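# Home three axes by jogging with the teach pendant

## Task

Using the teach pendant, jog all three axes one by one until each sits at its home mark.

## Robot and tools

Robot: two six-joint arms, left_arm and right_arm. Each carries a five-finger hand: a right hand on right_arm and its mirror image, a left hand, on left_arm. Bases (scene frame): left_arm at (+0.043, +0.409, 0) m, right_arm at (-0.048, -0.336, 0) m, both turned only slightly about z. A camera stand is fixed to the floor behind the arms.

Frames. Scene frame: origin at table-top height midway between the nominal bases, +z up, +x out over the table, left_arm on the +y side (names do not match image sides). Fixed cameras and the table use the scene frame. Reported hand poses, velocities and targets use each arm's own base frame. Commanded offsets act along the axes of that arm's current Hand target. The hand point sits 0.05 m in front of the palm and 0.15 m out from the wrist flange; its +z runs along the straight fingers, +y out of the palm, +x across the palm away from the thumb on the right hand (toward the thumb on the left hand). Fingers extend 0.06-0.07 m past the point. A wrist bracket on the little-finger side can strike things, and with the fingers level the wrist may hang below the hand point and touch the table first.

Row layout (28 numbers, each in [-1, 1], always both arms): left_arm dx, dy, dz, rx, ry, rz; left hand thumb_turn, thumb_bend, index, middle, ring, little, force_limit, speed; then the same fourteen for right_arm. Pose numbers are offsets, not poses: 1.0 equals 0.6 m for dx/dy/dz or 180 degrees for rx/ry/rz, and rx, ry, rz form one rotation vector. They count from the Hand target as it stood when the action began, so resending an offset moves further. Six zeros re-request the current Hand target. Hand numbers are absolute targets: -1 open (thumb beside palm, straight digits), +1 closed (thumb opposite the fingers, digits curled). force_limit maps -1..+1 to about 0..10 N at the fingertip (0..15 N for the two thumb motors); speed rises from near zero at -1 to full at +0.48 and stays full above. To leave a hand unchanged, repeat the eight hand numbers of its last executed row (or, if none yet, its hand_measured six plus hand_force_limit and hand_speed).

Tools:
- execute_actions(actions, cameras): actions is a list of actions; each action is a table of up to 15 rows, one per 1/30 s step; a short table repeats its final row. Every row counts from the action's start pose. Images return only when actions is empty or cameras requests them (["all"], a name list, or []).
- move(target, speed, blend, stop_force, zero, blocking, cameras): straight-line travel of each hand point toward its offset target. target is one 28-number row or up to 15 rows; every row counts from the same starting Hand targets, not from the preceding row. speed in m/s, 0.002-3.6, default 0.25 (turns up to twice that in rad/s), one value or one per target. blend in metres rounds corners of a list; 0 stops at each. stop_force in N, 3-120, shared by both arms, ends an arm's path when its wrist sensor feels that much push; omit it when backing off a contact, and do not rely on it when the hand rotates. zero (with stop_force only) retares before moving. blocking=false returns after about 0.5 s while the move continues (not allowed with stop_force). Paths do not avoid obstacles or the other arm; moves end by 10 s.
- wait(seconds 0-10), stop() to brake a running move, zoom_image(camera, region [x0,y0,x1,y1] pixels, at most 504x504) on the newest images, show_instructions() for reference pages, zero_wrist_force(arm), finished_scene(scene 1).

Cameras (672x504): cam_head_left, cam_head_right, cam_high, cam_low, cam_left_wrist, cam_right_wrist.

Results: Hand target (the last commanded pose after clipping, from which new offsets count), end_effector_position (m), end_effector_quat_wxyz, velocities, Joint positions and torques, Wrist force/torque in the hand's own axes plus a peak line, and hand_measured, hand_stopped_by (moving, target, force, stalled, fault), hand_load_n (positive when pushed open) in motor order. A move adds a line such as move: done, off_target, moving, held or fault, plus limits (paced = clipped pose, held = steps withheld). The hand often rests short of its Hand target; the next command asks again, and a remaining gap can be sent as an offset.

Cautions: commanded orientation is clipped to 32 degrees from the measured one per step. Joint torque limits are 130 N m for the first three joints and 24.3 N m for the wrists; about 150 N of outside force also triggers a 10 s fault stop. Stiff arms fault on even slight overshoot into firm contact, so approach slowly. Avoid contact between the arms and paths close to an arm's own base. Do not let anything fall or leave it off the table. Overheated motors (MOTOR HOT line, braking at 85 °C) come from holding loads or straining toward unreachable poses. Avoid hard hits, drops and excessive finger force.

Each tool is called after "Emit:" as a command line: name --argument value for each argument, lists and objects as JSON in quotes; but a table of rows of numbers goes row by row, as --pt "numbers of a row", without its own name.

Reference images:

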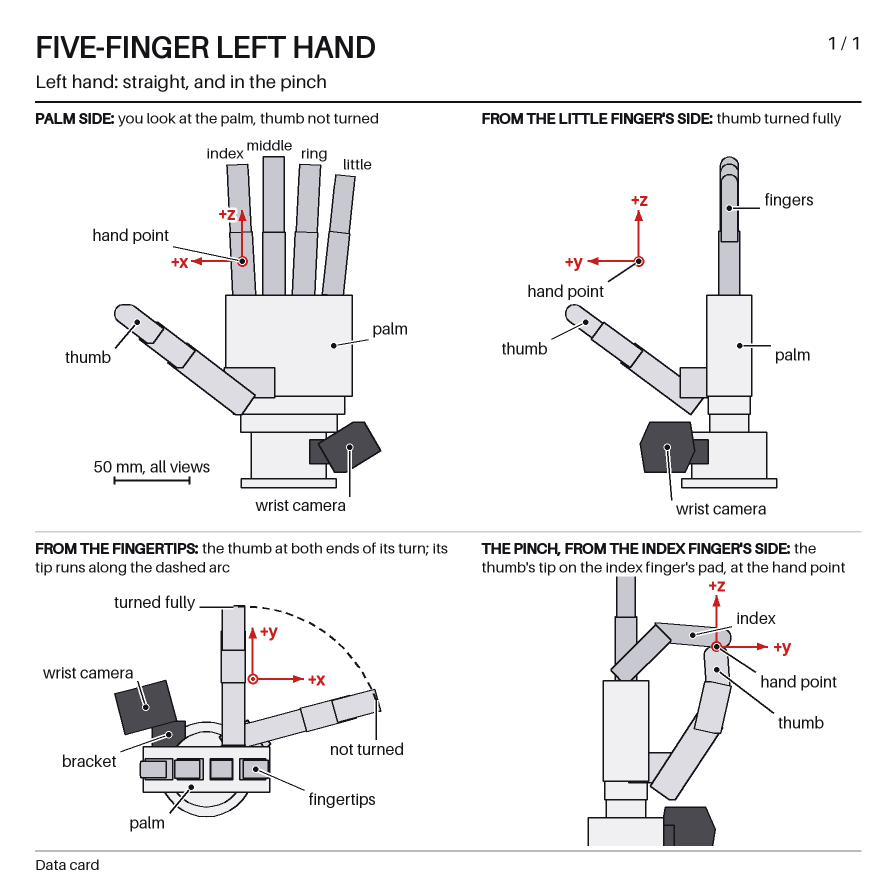

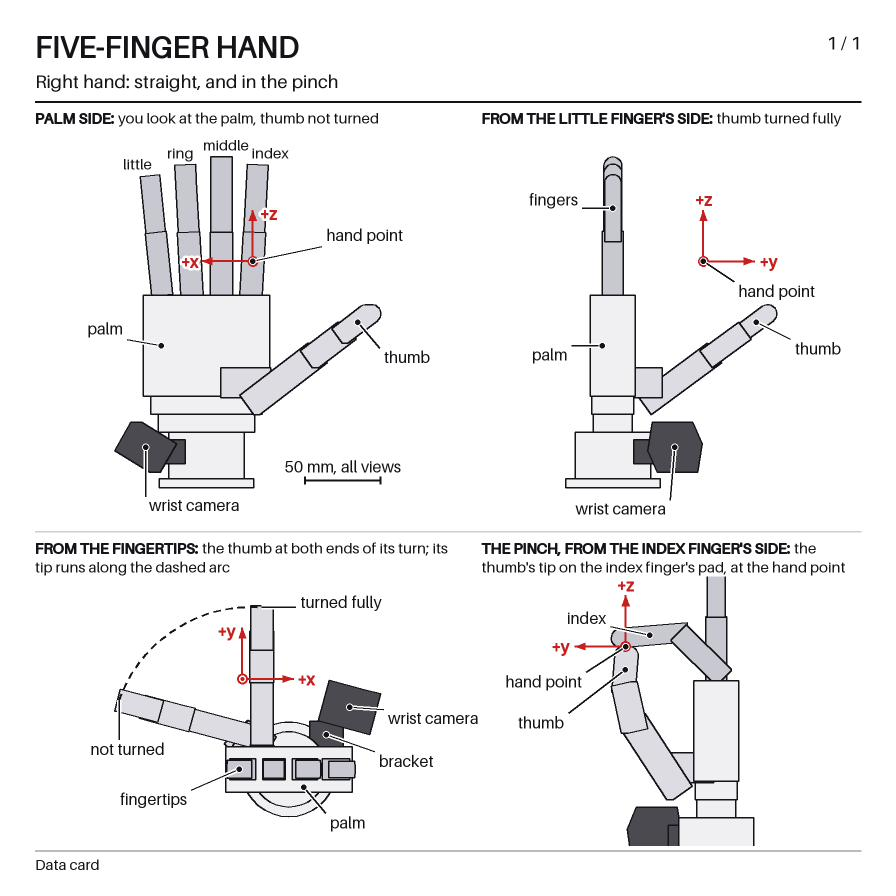

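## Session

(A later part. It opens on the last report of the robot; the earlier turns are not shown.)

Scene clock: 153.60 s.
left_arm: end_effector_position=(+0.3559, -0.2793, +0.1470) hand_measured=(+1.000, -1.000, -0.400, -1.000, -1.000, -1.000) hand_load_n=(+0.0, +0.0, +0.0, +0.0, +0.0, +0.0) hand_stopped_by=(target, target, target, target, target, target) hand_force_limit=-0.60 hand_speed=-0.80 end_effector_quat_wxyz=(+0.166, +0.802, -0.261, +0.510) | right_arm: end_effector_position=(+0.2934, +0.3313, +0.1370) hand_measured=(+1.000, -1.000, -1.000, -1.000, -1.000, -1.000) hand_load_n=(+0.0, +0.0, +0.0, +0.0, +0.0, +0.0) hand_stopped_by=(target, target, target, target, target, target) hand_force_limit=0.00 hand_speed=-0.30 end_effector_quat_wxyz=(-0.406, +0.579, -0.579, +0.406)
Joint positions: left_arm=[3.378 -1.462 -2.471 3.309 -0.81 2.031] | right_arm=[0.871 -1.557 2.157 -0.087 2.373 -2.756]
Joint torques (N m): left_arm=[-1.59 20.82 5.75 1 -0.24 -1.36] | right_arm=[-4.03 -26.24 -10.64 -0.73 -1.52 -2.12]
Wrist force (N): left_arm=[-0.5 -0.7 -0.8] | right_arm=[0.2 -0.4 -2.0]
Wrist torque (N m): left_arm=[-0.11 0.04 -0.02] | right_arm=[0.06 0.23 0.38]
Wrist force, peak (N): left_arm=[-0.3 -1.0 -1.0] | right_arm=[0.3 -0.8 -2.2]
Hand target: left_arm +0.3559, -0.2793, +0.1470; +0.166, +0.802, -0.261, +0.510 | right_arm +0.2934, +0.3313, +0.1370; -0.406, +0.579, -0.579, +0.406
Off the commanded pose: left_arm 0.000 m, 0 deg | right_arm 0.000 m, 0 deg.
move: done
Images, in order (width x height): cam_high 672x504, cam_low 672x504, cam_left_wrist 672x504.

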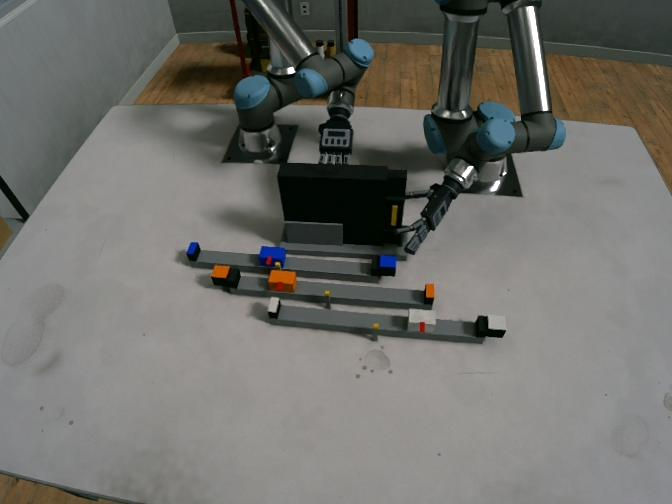

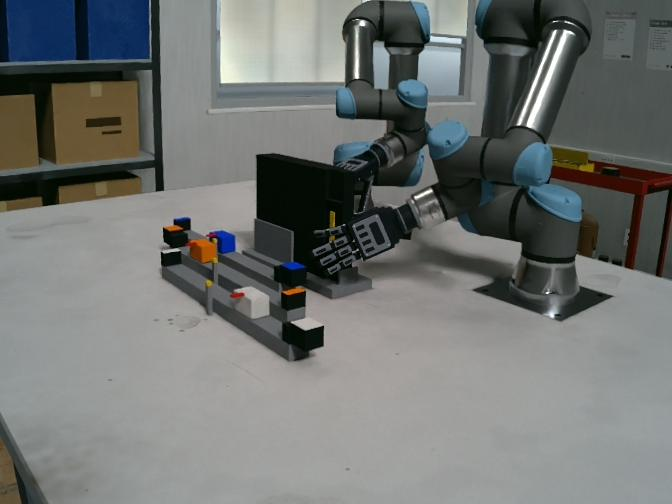

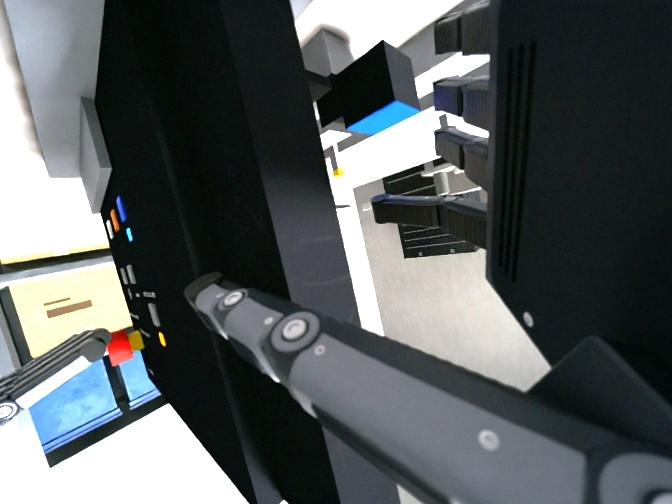

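Emit:
move --target '[0,0,0,0,0,0,1,-1,0.2,-1,-1,-1,-0.7,-0.9,0,0,0,0,0,0,1,-1,-1,-1,-1,-1,0,-0.3]' --speed 0.04 --cameras '["cam_low","cam_high","cam_left_wrist","cam_head_left"]'

Emit:
zoom_image --camera "cam_high" --region '[360, 150, 480, 260]'

Emit:
zoom_image --camera "cam_low" --region '[310, 150, 440, 300]'

Emit:
zoom_image --camera "cam_head_left" --region '[240, 250, 420, 370]'

Scene clock: 156.60 s.
left_arm: end_effector_position=(+0.3559, -0.2793, +0.1470) hand_measured=(+1.000, -1.000, +0.168, -1.000, -1.000, -1.000) hand_load_n=(+0.0, +0.0, +1.5, +0.0, +0.0, +0.0) hand_stopped_by=(target, target, force, target, target, target) hand_force_limit=-0.70 hand_speed=-0.90 end_effector_quat_wxyz=(+0.166, +0.802, -0.261, +0.510) | right_arm: end_effector_position=(+0.2934, +0.3313, +0.1370) hand_measured=(+1.000, -1.000, -1.000, -1.000, -1.000, -1.000) hand_load_n=(+0.0, +0.0, +0.0, +0.0, +0.0, +0.0) hand_stopped_by=(target, target, target, target, target, target) hand_force_limit=0.00 hand_speed=-0.30 end_effector_quat_wxyz=(-0.406, +0.579, -0.579, +0.406)
Joint positions: left_arm=[3.378 -1.462 -2.471 3.309 -0.81 2.031] | right_arm=[0.871 -1.557 2.157 -0.087 2.373 -2.756]
Joint torques (N m): left_arm=[-2.52 20.47 6.1 0.69 -0.23 -1.94] | right_arm=[-4.33 -25.71 -10.64 -0.4 -1.58 -1.78]
Wrist force (N): left_arm=[0.0 -1.9 0.4] | right_arm=[0.1 -0.5 -1.9]
Wrist torque (N m): left_arm=[-0.11 0.03 0.00] | right_arm=[0.04 0.26 0.36]
Wrist force, peak (N): left_arm=[0.0 -2.1 0.5] | right_arm=[0.3 -0.8 -2.2]
Hand target: left_arm +0.3559, -0.2793, +0.1470; +0.166, +0.802, -0.261, +0.510 | right_arm +0.2934, +0.3313, +0.1370; -0.406, +0.579, -0.579, +0.406
Off the commanded pose: left_arm 0.000 m, 0 deg | right_arm 0.000 m, 0 deg.
move: done
Images, in order (width x height): cam_head_left 672x504, cam_high 672x504, cam_low 672x504, cam_left_wrist 672x504.

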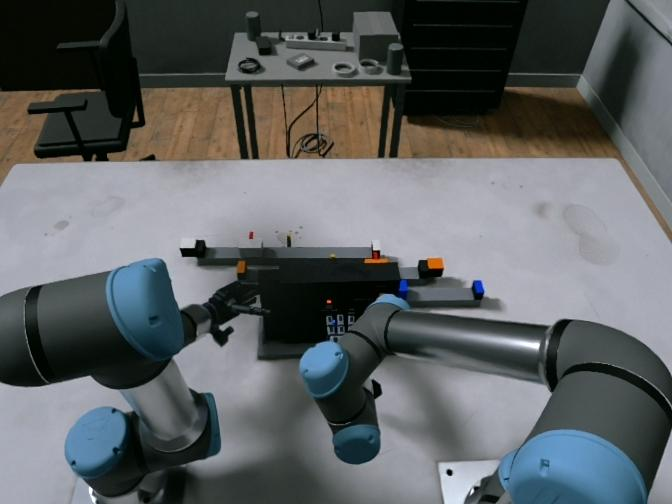

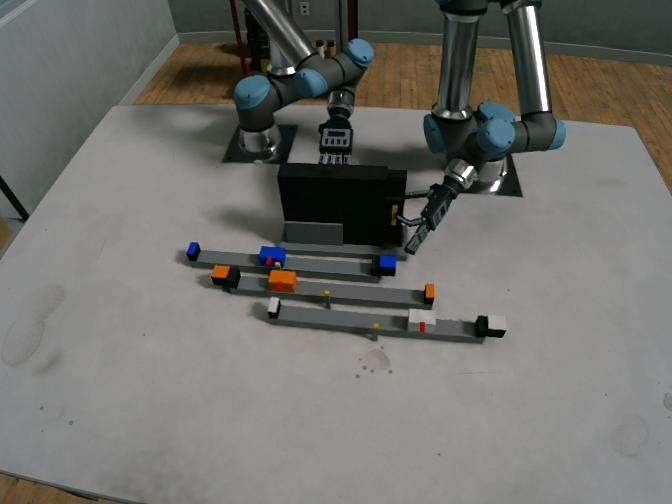

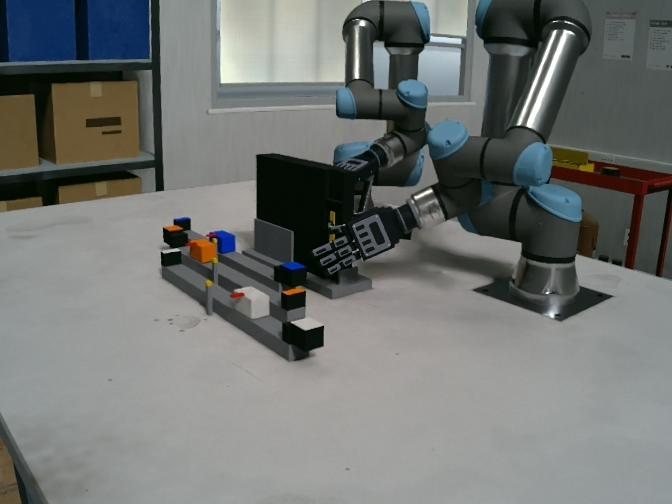

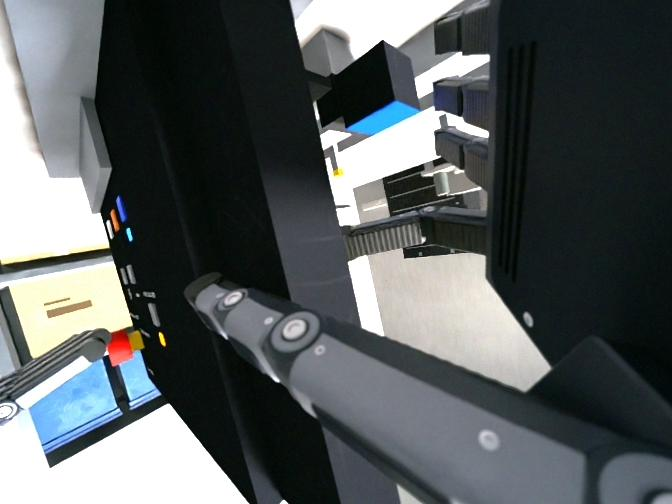

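Scaled by 4.200.

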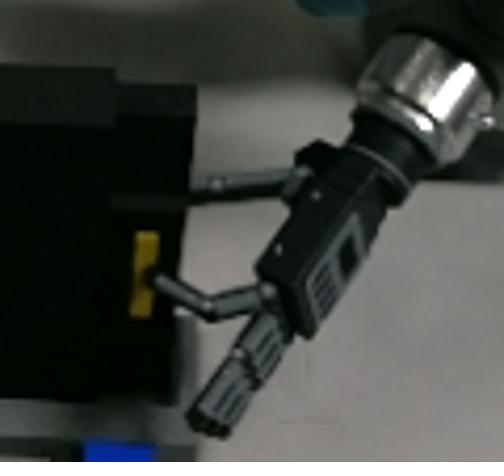

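Scaled by 3.360.

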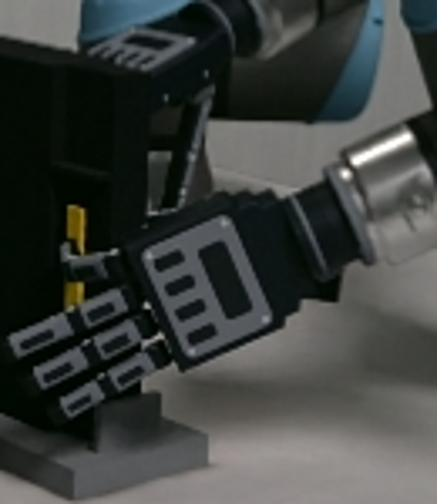

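Scaled by 2.800.

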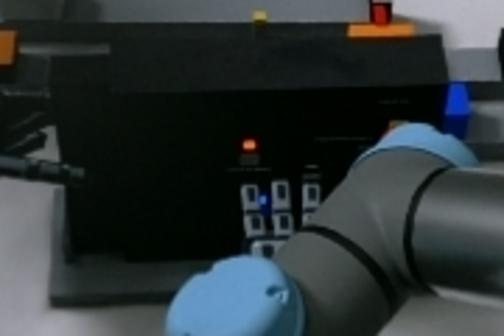

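Emit:
move --target '[0,0,0,0,0,0,1,-1,0.3,-1,-1,-1,-0.4,-0.94,0,0,0,0,0,0,1,-1,-1,-1,-1,-1,0,-0.3]' --speed 0.04 --cameras '["cam_head_right","cam_high","cam_left_wrist","cam_head_left"]'

Emit:
zoom_image --camera "cam_high" --region '[360, 150, 480, 260]'

Emit:
zoom_image --camera "cam_head_right" --region '[220, 250, 400, 370]'

Emit:
zoom_image --camera "cam_head_left" --region '[240, 250, 420, 370]'

Scene clock: 158.50 s.
left_arm: end_effector_position=(+0.3559, -0.2793, +0.1470) hand_measured=(+1.000, -1.000, +0.300, -1.000, -1.000, -1.000) hand_load_n=(+0.0, +0.0, +1.5, +0.0, -0.5, +0.0) hand_stopped_by=(target, target, target, target, target, target) hand_force_limit=-0.40 hand_speed=-0.94 end_effector_quat_wxyz=(+0.166, +0.802, -0.261, +0.510) | right_arm: end_effector_position=(+0.2934, +0.3313, +0.1370) hand_measured=(+1.000, -1.000, -1.000, -1.000, -1.000, -1.000) hand_load_n=(+0.0, +0.0, -0.5, +0.0, -0.5, +0.0) hand_stopped_by=(target, target, target, target, target, target) hand_force_limit=0.00 hand_speed=-0.30 end_effector_quat_wxyz=(-0.406, +0.579, -0.579, +0.406)
Joint positions: left_arm=[3.378 -1.462 -2.471 3.309 -0.81 2.031] | right_arm=[0.871 -1.557 2.157 -0.087 2.373 -2.756]
Joint torques (N m): left_arm=[-1.81 20.85 6.49 -1.46 0.14 -1.81] | right_arm=[-3.91 -26.27 -11.09 -0.61 -1.6 -1.77]
Wrist force (N): left_arm=[-0.6 -5.3 0.5] | right_arm=[0.3 -0.6 -2.2]
Wrist torque (N m): left_arm=[-0.14 0.06 0.00] | right_arm=[0.06 0.23 0.37]
Wrist force, peak (N): left_arm=[-0.8 -5.4 0.8] | right_arm=[0.1 -0.9 -2.2]
Hand target: left_arm +0.3559, -0.2793, +0.1470; +0.166, +0.802, -0.261, +0.510 | right_arm +0.2934, +0.3313, +0.1370; -0.406, +0.579, -0.579, +0.406
Off the commanded pose: left_arm 0.000 m, 0 deg | right_arm 0.000 m, 0 deg.
move: done
Images, in order (width x height): cam_head_left 672x504, cam_head_right 672x504, cam_high 672x504, cam_left_wrist 672x504.

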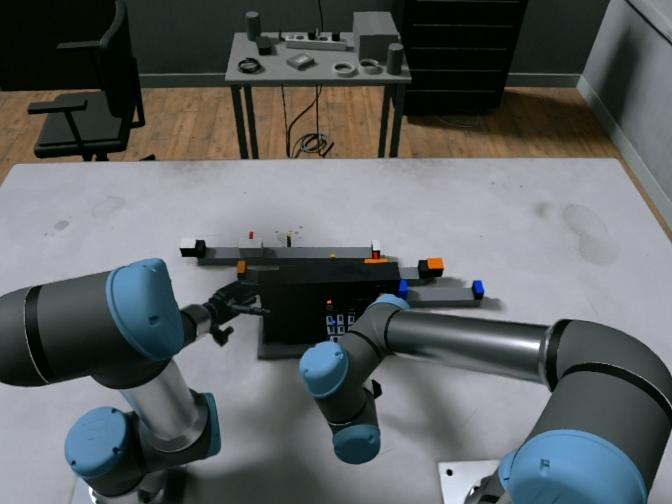

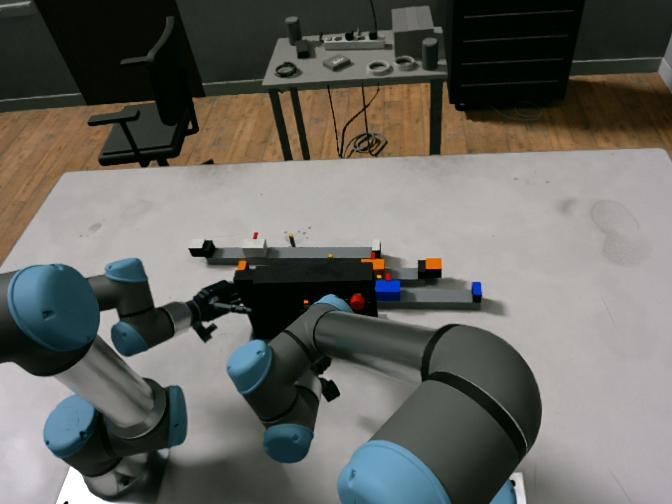

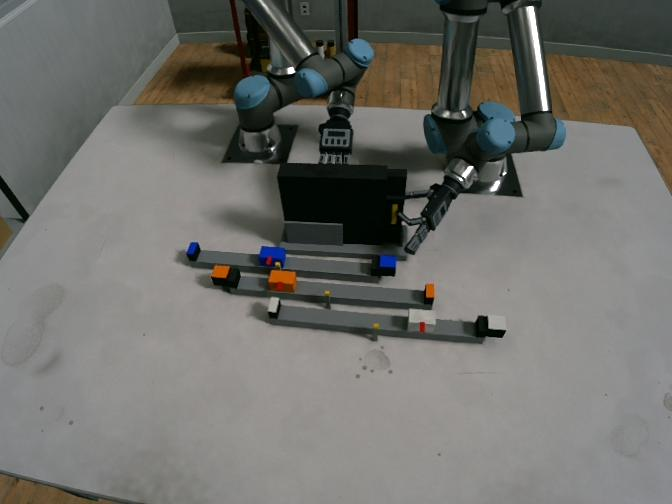

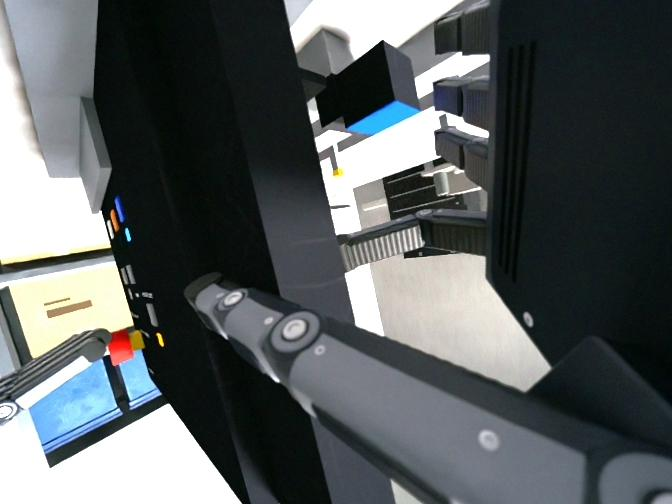

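Scaled by 4.200.

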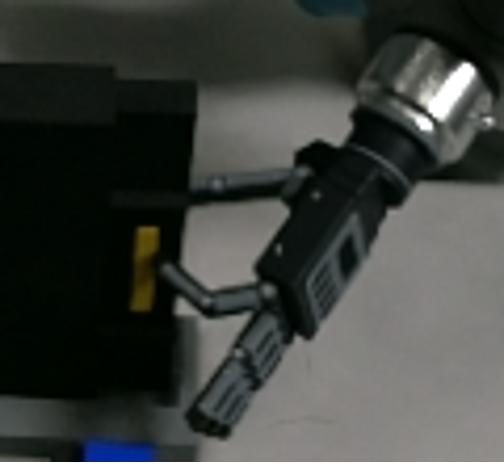

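Scaled by 2.800.

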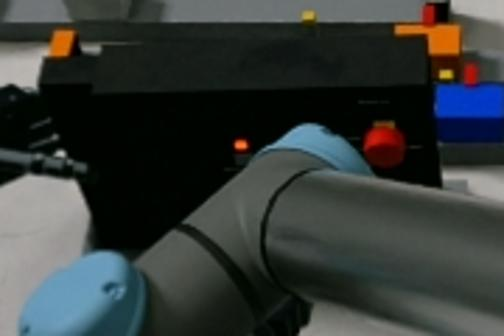

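Scaled by 2.800.

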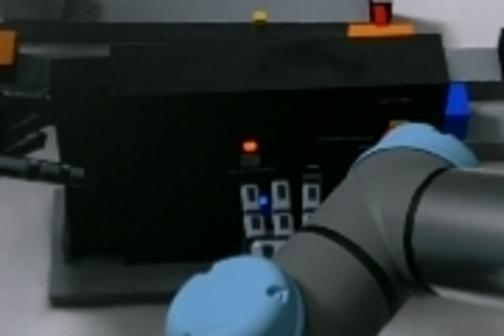

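Emit:
move --pt "0 0 0 0 0 0 1 -1 0.1 -1 -1 -1 -0.7 -0.8 0 0 0 0 0 0 1 -1 -1 -1 -1 -1 0 -0.3" --speed 0.04 --cameras '["cam_high"]'

Emit:
zoom_image --camera "cam_high" --region '[360, 150, 480, 260]'

Emit:
move --pt "0 0 0 0 0 0 1 0.1 0.1 -1 -1 -1 -0.7 -0.85 0 0 0 0 0 0 1 -1 -1 -1 -1 -1 0 -0.3" --speed 0.04 --cameras '["cam_high","cam_left_wrist","cam_low","cam_head_right"]'

Emit:
zoom_image --camera "cam_high" --region '[360, 150, 480, 260]'

Scene clock: 160.63 s.
left_arm: end_effector_position=(+0.3559, -0.2793, +0.1470) hand_measured=(+1.000, -1.000, +0.100, -1.000, -1.000, -1.000) hand_load_n=(+0.0, +0.0, +0.0, +0.0, +0.0, +0.0) hand_stopped_by=(target, target, target, target, target, target) hand_force_limit=-0.70 hand_speed=-0.80 end_effector_quat_wxyz=(+0.166, +0.802, -0.261, +0.510) | right_arm: end_effector_position=(+0.2934, +0.3313, +0.1370) hand_measured=(+1.000, -1.000, -1.000, -1.000, -1.000, -1.000) hand_load_n=(+0.0, +0.0, +0.0, +0.0, +0.0, +0.0) hand_stopped_by=(target, target, target, target, target, target) hand_force_limit=0.00 hand_speed=-0.30 end_effector_quat_wxyz=(-0.406, +0.579, -0.579, +0.406)
Joint positions: left_arm=[3.378 -1.462 -2.471 3.309 -0.81 2.031] | right_arm=[0.871 -1.557 2.157 -0.087 2.373 -2.756]
Joint torques (N m): left_arm=[-2.62 20.42 6.51 -1.34 1.95 -1.86] | right_arm=[-3.86 -26.16 -11.82 -0.68 -1.55 -1.74]
Wrist force (N): left_arm=[-0.3 -1.0 -0.7] | right_arm=[0.3 -0.7 -2.0]
Wrist torque (N m): left_arm=[-0.15 0.01 0.00] | right_arm=[0.03 0.22 0.37]
Wrist force, peak (N): left_arm=[0.0 -6.8 -1.1] | right_arm=[0.1 -0.7 -2.3]
Hand target: left_arm +0.3559, -0.2793, +0.1470; +0.166, +0.802, -0.261, +0.510 | right_arm +0.2934, +0.3313, +0.1370; -0.406, +0.579, -0.579, +0.406
Off the commanded pose: left_arm 0.000 m, 0 deg | right_arm 0.000 m, 0 deg.
move: done
Images, in order (width x height): cam_high 672x504.

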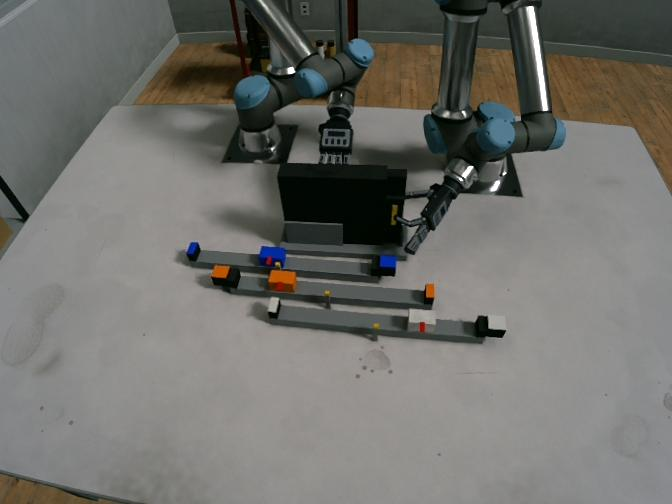

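Scaled by 4.200.

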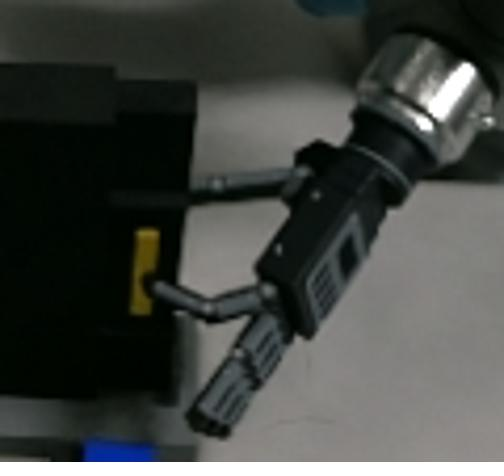

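Scene clock: 161.60 s.
left_arm: end_effector_position=(+0.3559, -0.2793, +0.1470) hand_measured=(+1.000, -0.852, +0.100, -1.000, -1.000, -1.000) hand_load_n=(-0.5, +1.5, +0.0, +0.0, +0.0, +0.0) hand_stopped_by=(target, force, target, target, target, target) hand_force_limit=-0.70 hand_speed=-0.85 end_effector_quat_wxyz=(+0.166, +0.802, -0.261, +0.510) | right_arm: end_effector_position=(+0.2934, +0.3313, +0.1370) hand_measured=(+1.000, -1.000, -1.000, -1.000, -1.000, -1.000) hand_load_n=(+0.0, +0.0, +0.0, +0.0, +0.0, +0.0) hand_stopped_by=(target, target, target, target, target, target) hand_force_limit=0.00 hand_speed=-0.30 end_effector_quat_wxyz=(-0.406, +0.579, -0.579, +0.406)
Joint positions: left_arm=[3.378 -1.462 -2.471 3.309 -0.81 2.031] | right_arm=[0.871 -1.557 2.157 -0.087 2.373 -2.756]
Joint torques (N m): left_arm=[-2.17 19.92 6.41 -0.05 1.29 -1.81] | right_arm=[-4.43 -26.44 -10.52 -0.69 -1.57 -1.73]
Wrist force (N): left_arm=[-0.4 0.5 -2.6] | right_arm=[0.0 -0.6 -1.8]
Wrist torque (N m): left_arm=[-0.11 0.00 -0.02] | right_arm=[0.02 0.26 0.35]
Wrist force, peak (N): left_arm=[-0.8 0.7 -2.9] | right_arm=[0.0 -0.8 -2.3]
Hand target: left_arm +0.3559, -0.2793, +0.1470; +0.166, +0.802, -0.261, +0.510 | right_arm +0.2934, +0.3313, +0.1370; -0.406, +0.579, -0.579, +0.406
Off the commanded pose: left_arm 0.000 m, 0 deg | right_arm 0.000 m, 0 deg.
move: done
Images, in order (width x height): cam_head_right 672x504, cam_high 672x504, cam_low 672x504, cam_left_wrist 672x504.

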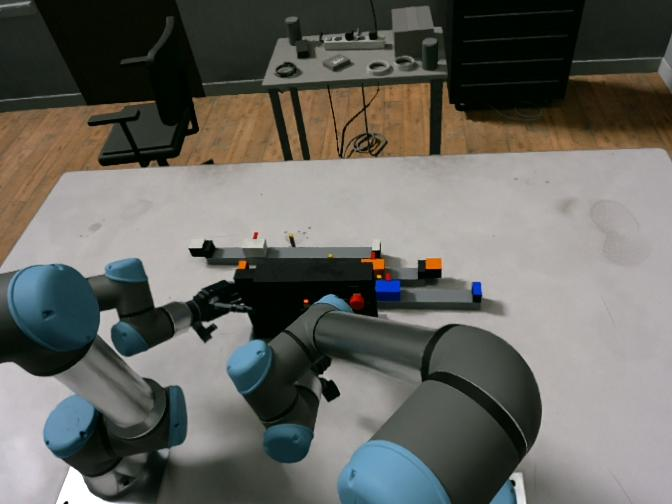

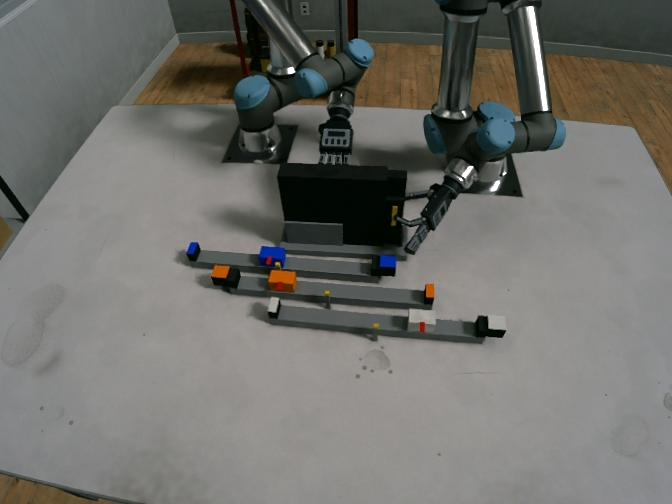

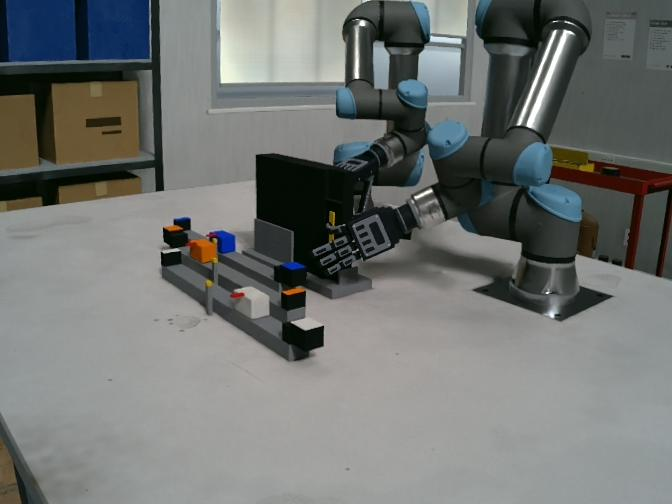

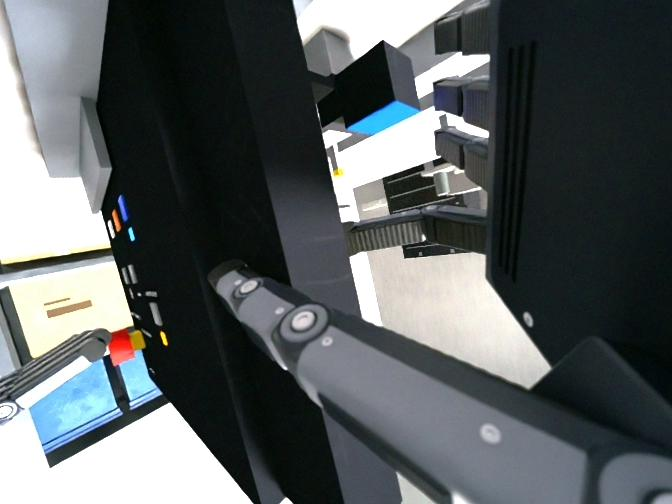

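Scaled by 4.200.

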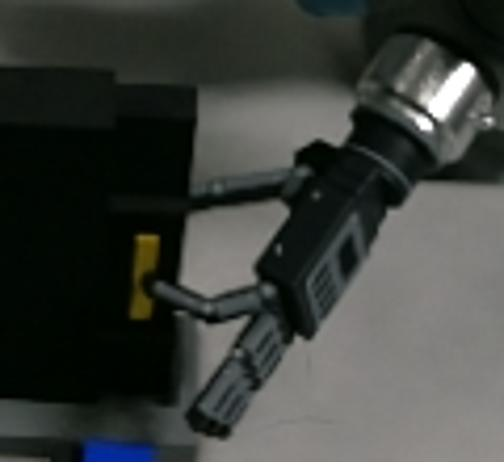

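Emit:
move --pt "0 0 0 0 0 0 1 0.1 0.5 -1 -1 -1 -0.4 -0.94 0 0 0 0 0 0 1 -1 -1 -1 -1 -1 0 -0.3" --speed 0.04 --cameras '["cam_high","cam_left_wrist","cam_head_left","cam_head_right"]'

Emit:
zoom_image --camera "cam_high" --region '[360, 150, 480, 260]'

Emit:
zoom_image --camera "cam_head_right" --region '[220, 250, 400, 370]'

Emit:
zoom_image --camera "cam_left_wrist" --region '[0, 180, 200, 400]'

Scene clock: 163.43 s.
left_arm: end_effector_position=(+0.3559, -0.2793, +0.1470) hand_measured=(+1.000, -0.852, +0.188, -1.000, -1.000, -1.000) hand_load_n=(-0.5, +2.0, +3.0, +0.0, +0.0, +0.0) hand_stopped_by=(target, force, force, target, target, target) hand_force_limit=-0.40 hand_speed=-0.94 end_effector_quat_wxyz=(+0.166, +0.802, -0.261, +0.510) | right_arm: end_effector_position=(+0.2934, +0.3313, +0.1370) hand_measured=(+1.000, -1.000, -1.000, -1.000, -1.000, -1.000) hand_load_n=(+0.0, +0.0, +0.0, +0.0, +0.0, +0.0) hand_stopped_by=(target, target, target, target, target, target) hand_force_limit=0.00 hand_speed=-0.30 end_effector_quat_wxyz=(-0.406, +0.579, -0.579, +0.406)
Joint positions: left_arm=[3.378 -1.462 -2.471 3.309 -0.81 2.031] | right_arm=[0.871 -1.557 2.157 -0.087 2.373 -2.756]
Joint torques (N m): left_arm=[-2.28 19.31 6.62 0.62 -0.51 -1.84] | right_arm=[-4.24 -27.63 -10.16 -0.72 -1.52 -1.77]
Wrist force (N): left_arm=[0.0 -2.3 -0.1] | right_arm=[0.3 -0.6 -2.3]
Wrist torque (N m): left_arm=[-0.16 0.03 0.00] | right_arm=[0.05 0.24 0.36]
Wrist force, peak (N): left_arm=[-0.6 0.2 -2.7] | right_arm=[0.3 -0.6 -2.3]
Hand target: left_arm +0.3559, -0.2793, +0.1470; +0.166, +0.802, -0.261, +0.510 | right_arm +0.2934, +0.3313, +0.1370; -0.406, +0.579, -0.579, +0.406
Off the commanded pose: left_arm 0.000 m, 0 deg | right_arm 0.000 m, 0 deg.
move: done
Images, in order (width x height): cam_head_left 672x504, cam_head_right 672x504, cam_high 672x504, cam_left_wrist 672x504.

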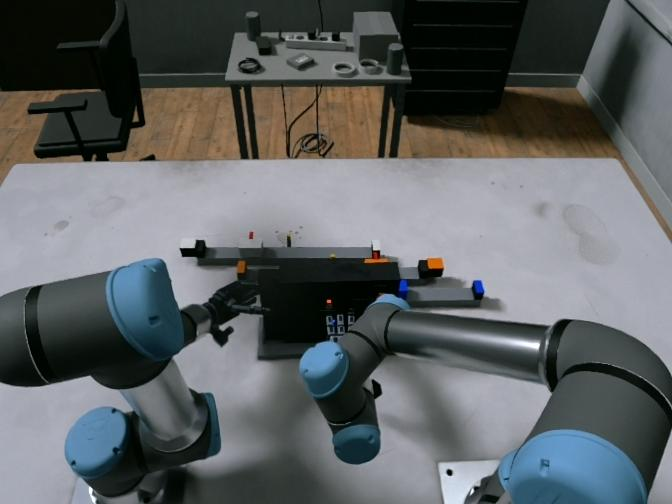

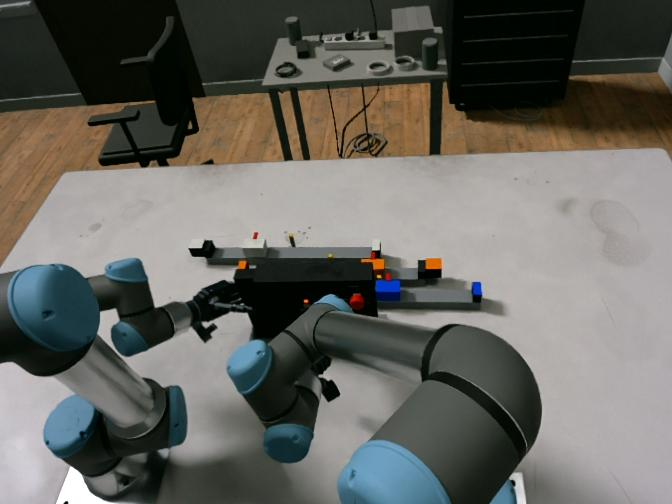

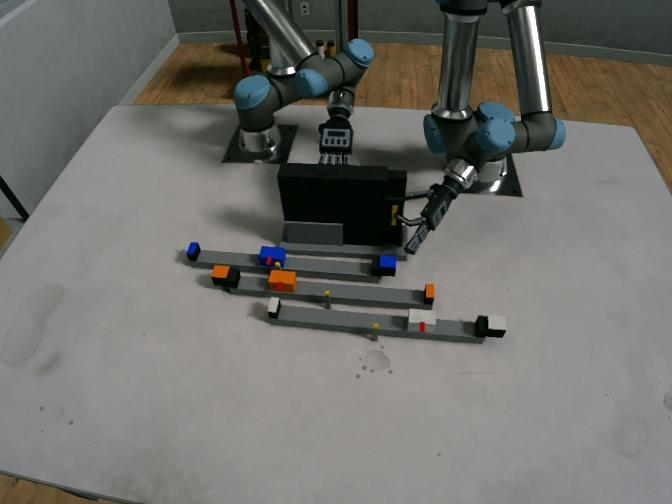

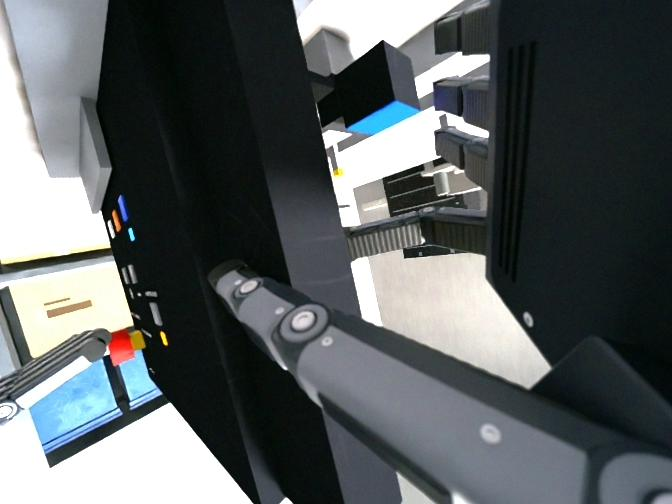

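Scaled by 4.200.

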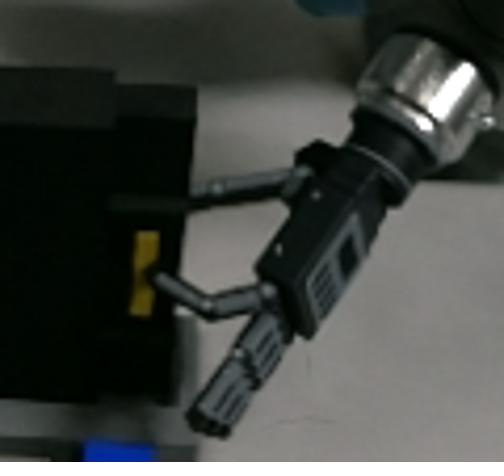

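Scaled by 2.800.

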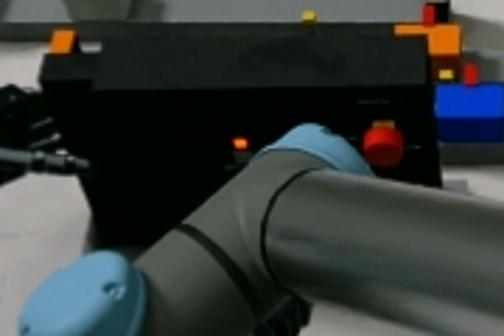

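Scaled by 2.291.

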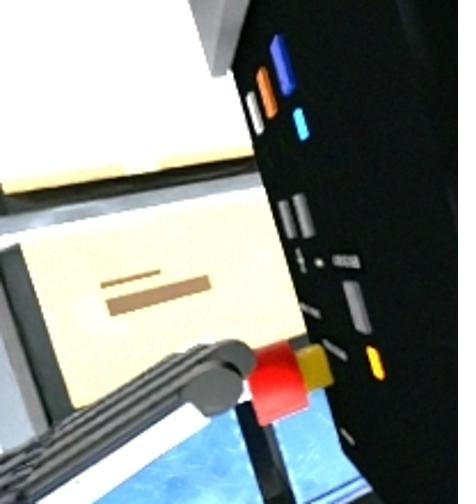

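Emit:
move --pt "0 0 0 0 0 0 1 0.1 0.55 -1 -1 -1 -0.1 -0.94 0 0 0 0 0 0 1 -1 -1 -1 -1 -1 0 -0.3" --speed 0.04 --cameras '["cam_high","cam_left_wrist","cam_head_left","cam_head_right"]'

Emit:
zoom_image --camera "cam_high" --region '[360, 150, 480, 260]'

Emit:
zoom_image --camera "cam_head_left" --region '[240, 250, 420, 370]'

Emit:
zoom_image --camera "cam_left_wrist" --region '[0, 180, 200, 400]'

Scene clock: 164.57 s.
left_arm: end_effector_position=(+0.3559, -0.2793, +0.1470) hand_measured=(+1.000, -0.854, +0.238, -1.000, -1.000, -1.000) hand_load_n=(-1.0, +5.0, +4.5, +0.0, +0.0, +0.0) hand_stopped_by=(target, force, force, target, target, target) hand_force_limit=-0.10 hand_speed=-0.94 end_effector_quat_wxyz=(+0.166, +0.802, -0.261, +0.510) | right_arm: end_effector_position=(+0.2934, +0.3313, +0.1370) hand_measured=(+1.000, -1.000, -1.000, -1.000, -1.000, -1.000) hand_load_n=(+0.0, +0.0, +0.0, -0.5, +0.0, -0.5) hand_stopped_by=(target, target, target, target, target, target) hand_force_limit=0.00 hand_speed=-0.30 end_effector_quat_wxyz=(-0.406, +0.579, -0.579, +0.406)
Joint positions: left_arm=[3.378 -1.462 -2.471 3.309 -0.81 2.031] | right_arm=[0.871 -1.557 2.157 -0.087 2.373 -2.756]
Joint torques (N m): left_arm=[-2.07 19.76 7.58 -0.36 -0.41 -1.82] | right_arm=[-5 -26.8 -11.63 -0.62 -1.42 -1.77]
Wrist force (N): left_arm=[-0.6 -2.7 -0.7] | right_arm=[0.0 -0.4 -1.8]
Wrist torque (N m): left_arm=[-0.08 0.04 0.01] | right_arm=[0.05 0.25 0.35]
Wrist force, peak (N): left_arm=[-0.2 -3.3 -0.1] | right_arm=[0.4 -0.8 -2.4]
Hand target: left_arm +0.3559, -0.2793, +0.1470; +0.166, +0.802, -0.261, +0.510 | right_arm +0.2934, +0.3313, +0.1370; -0.406, +0.579, -0.579, +0.406
Off the commanded pose: left_arm 0.000 m, 0 deg | right_arm 0.000 m, 0 deg.
move: done
Images, in order (width x height): cam_head_left 672x504, cam_head_right 672x504, cam_high 672x504, cam_left_wrist 672x504.

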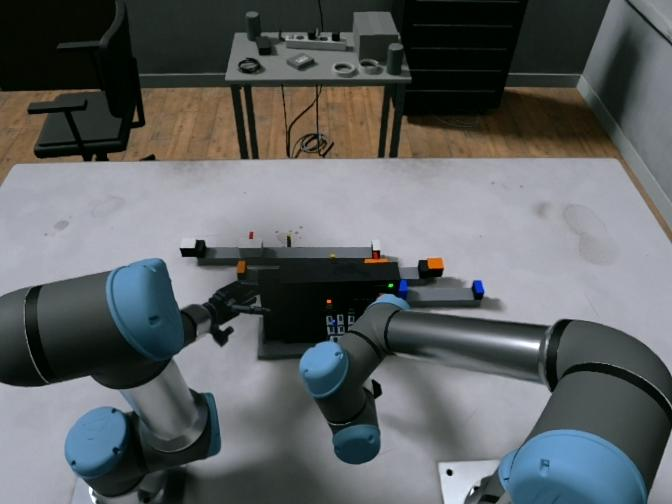

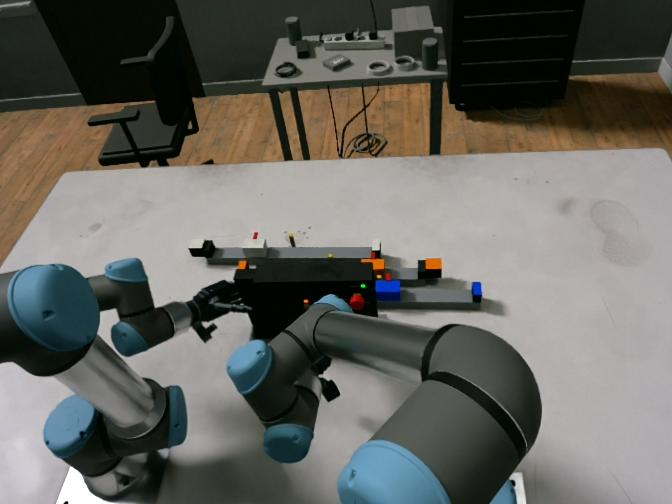

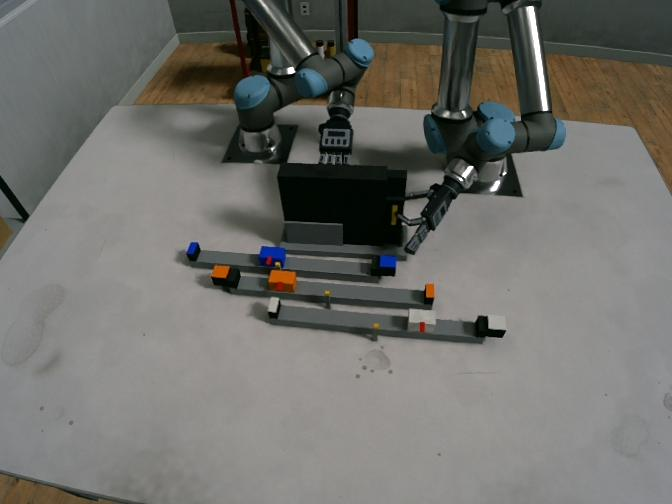

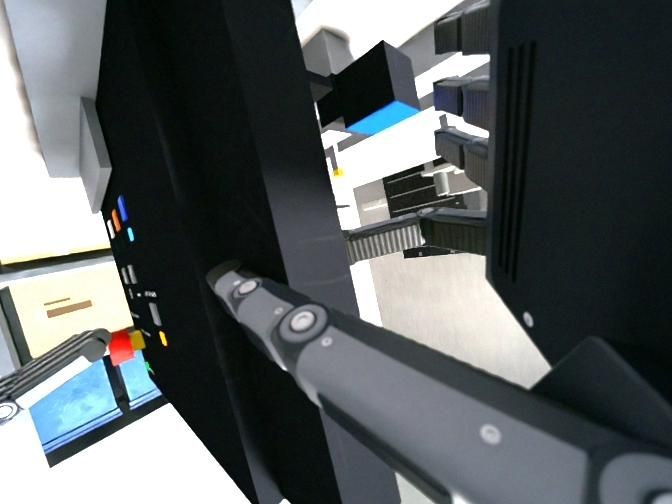

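Scaled by 4.200.

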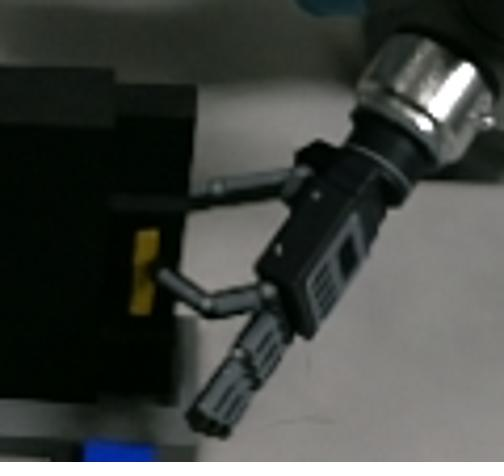

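Scaled by 2.800.

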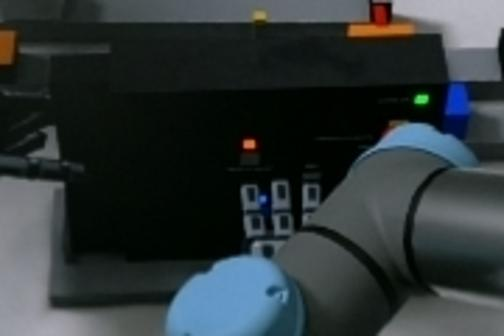

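Scaled by 2.291.

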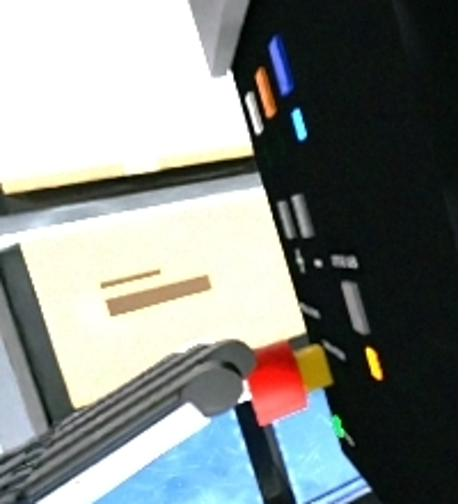

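Emit:
zoom_image --camera "cam_high" --region '[220, 230, 360, 320]'

Emit:
zoom_image --camera "cam_high" --region '[180, 230, 520, 350]'

Scaled by 3.600.

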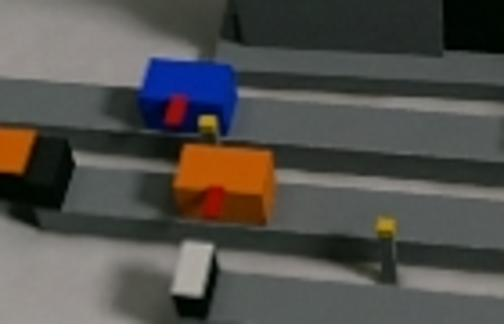

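Scaled by 1.482.

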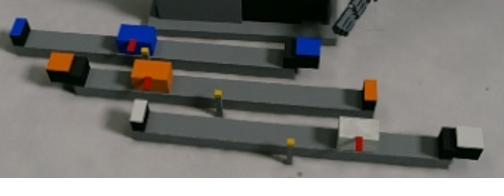

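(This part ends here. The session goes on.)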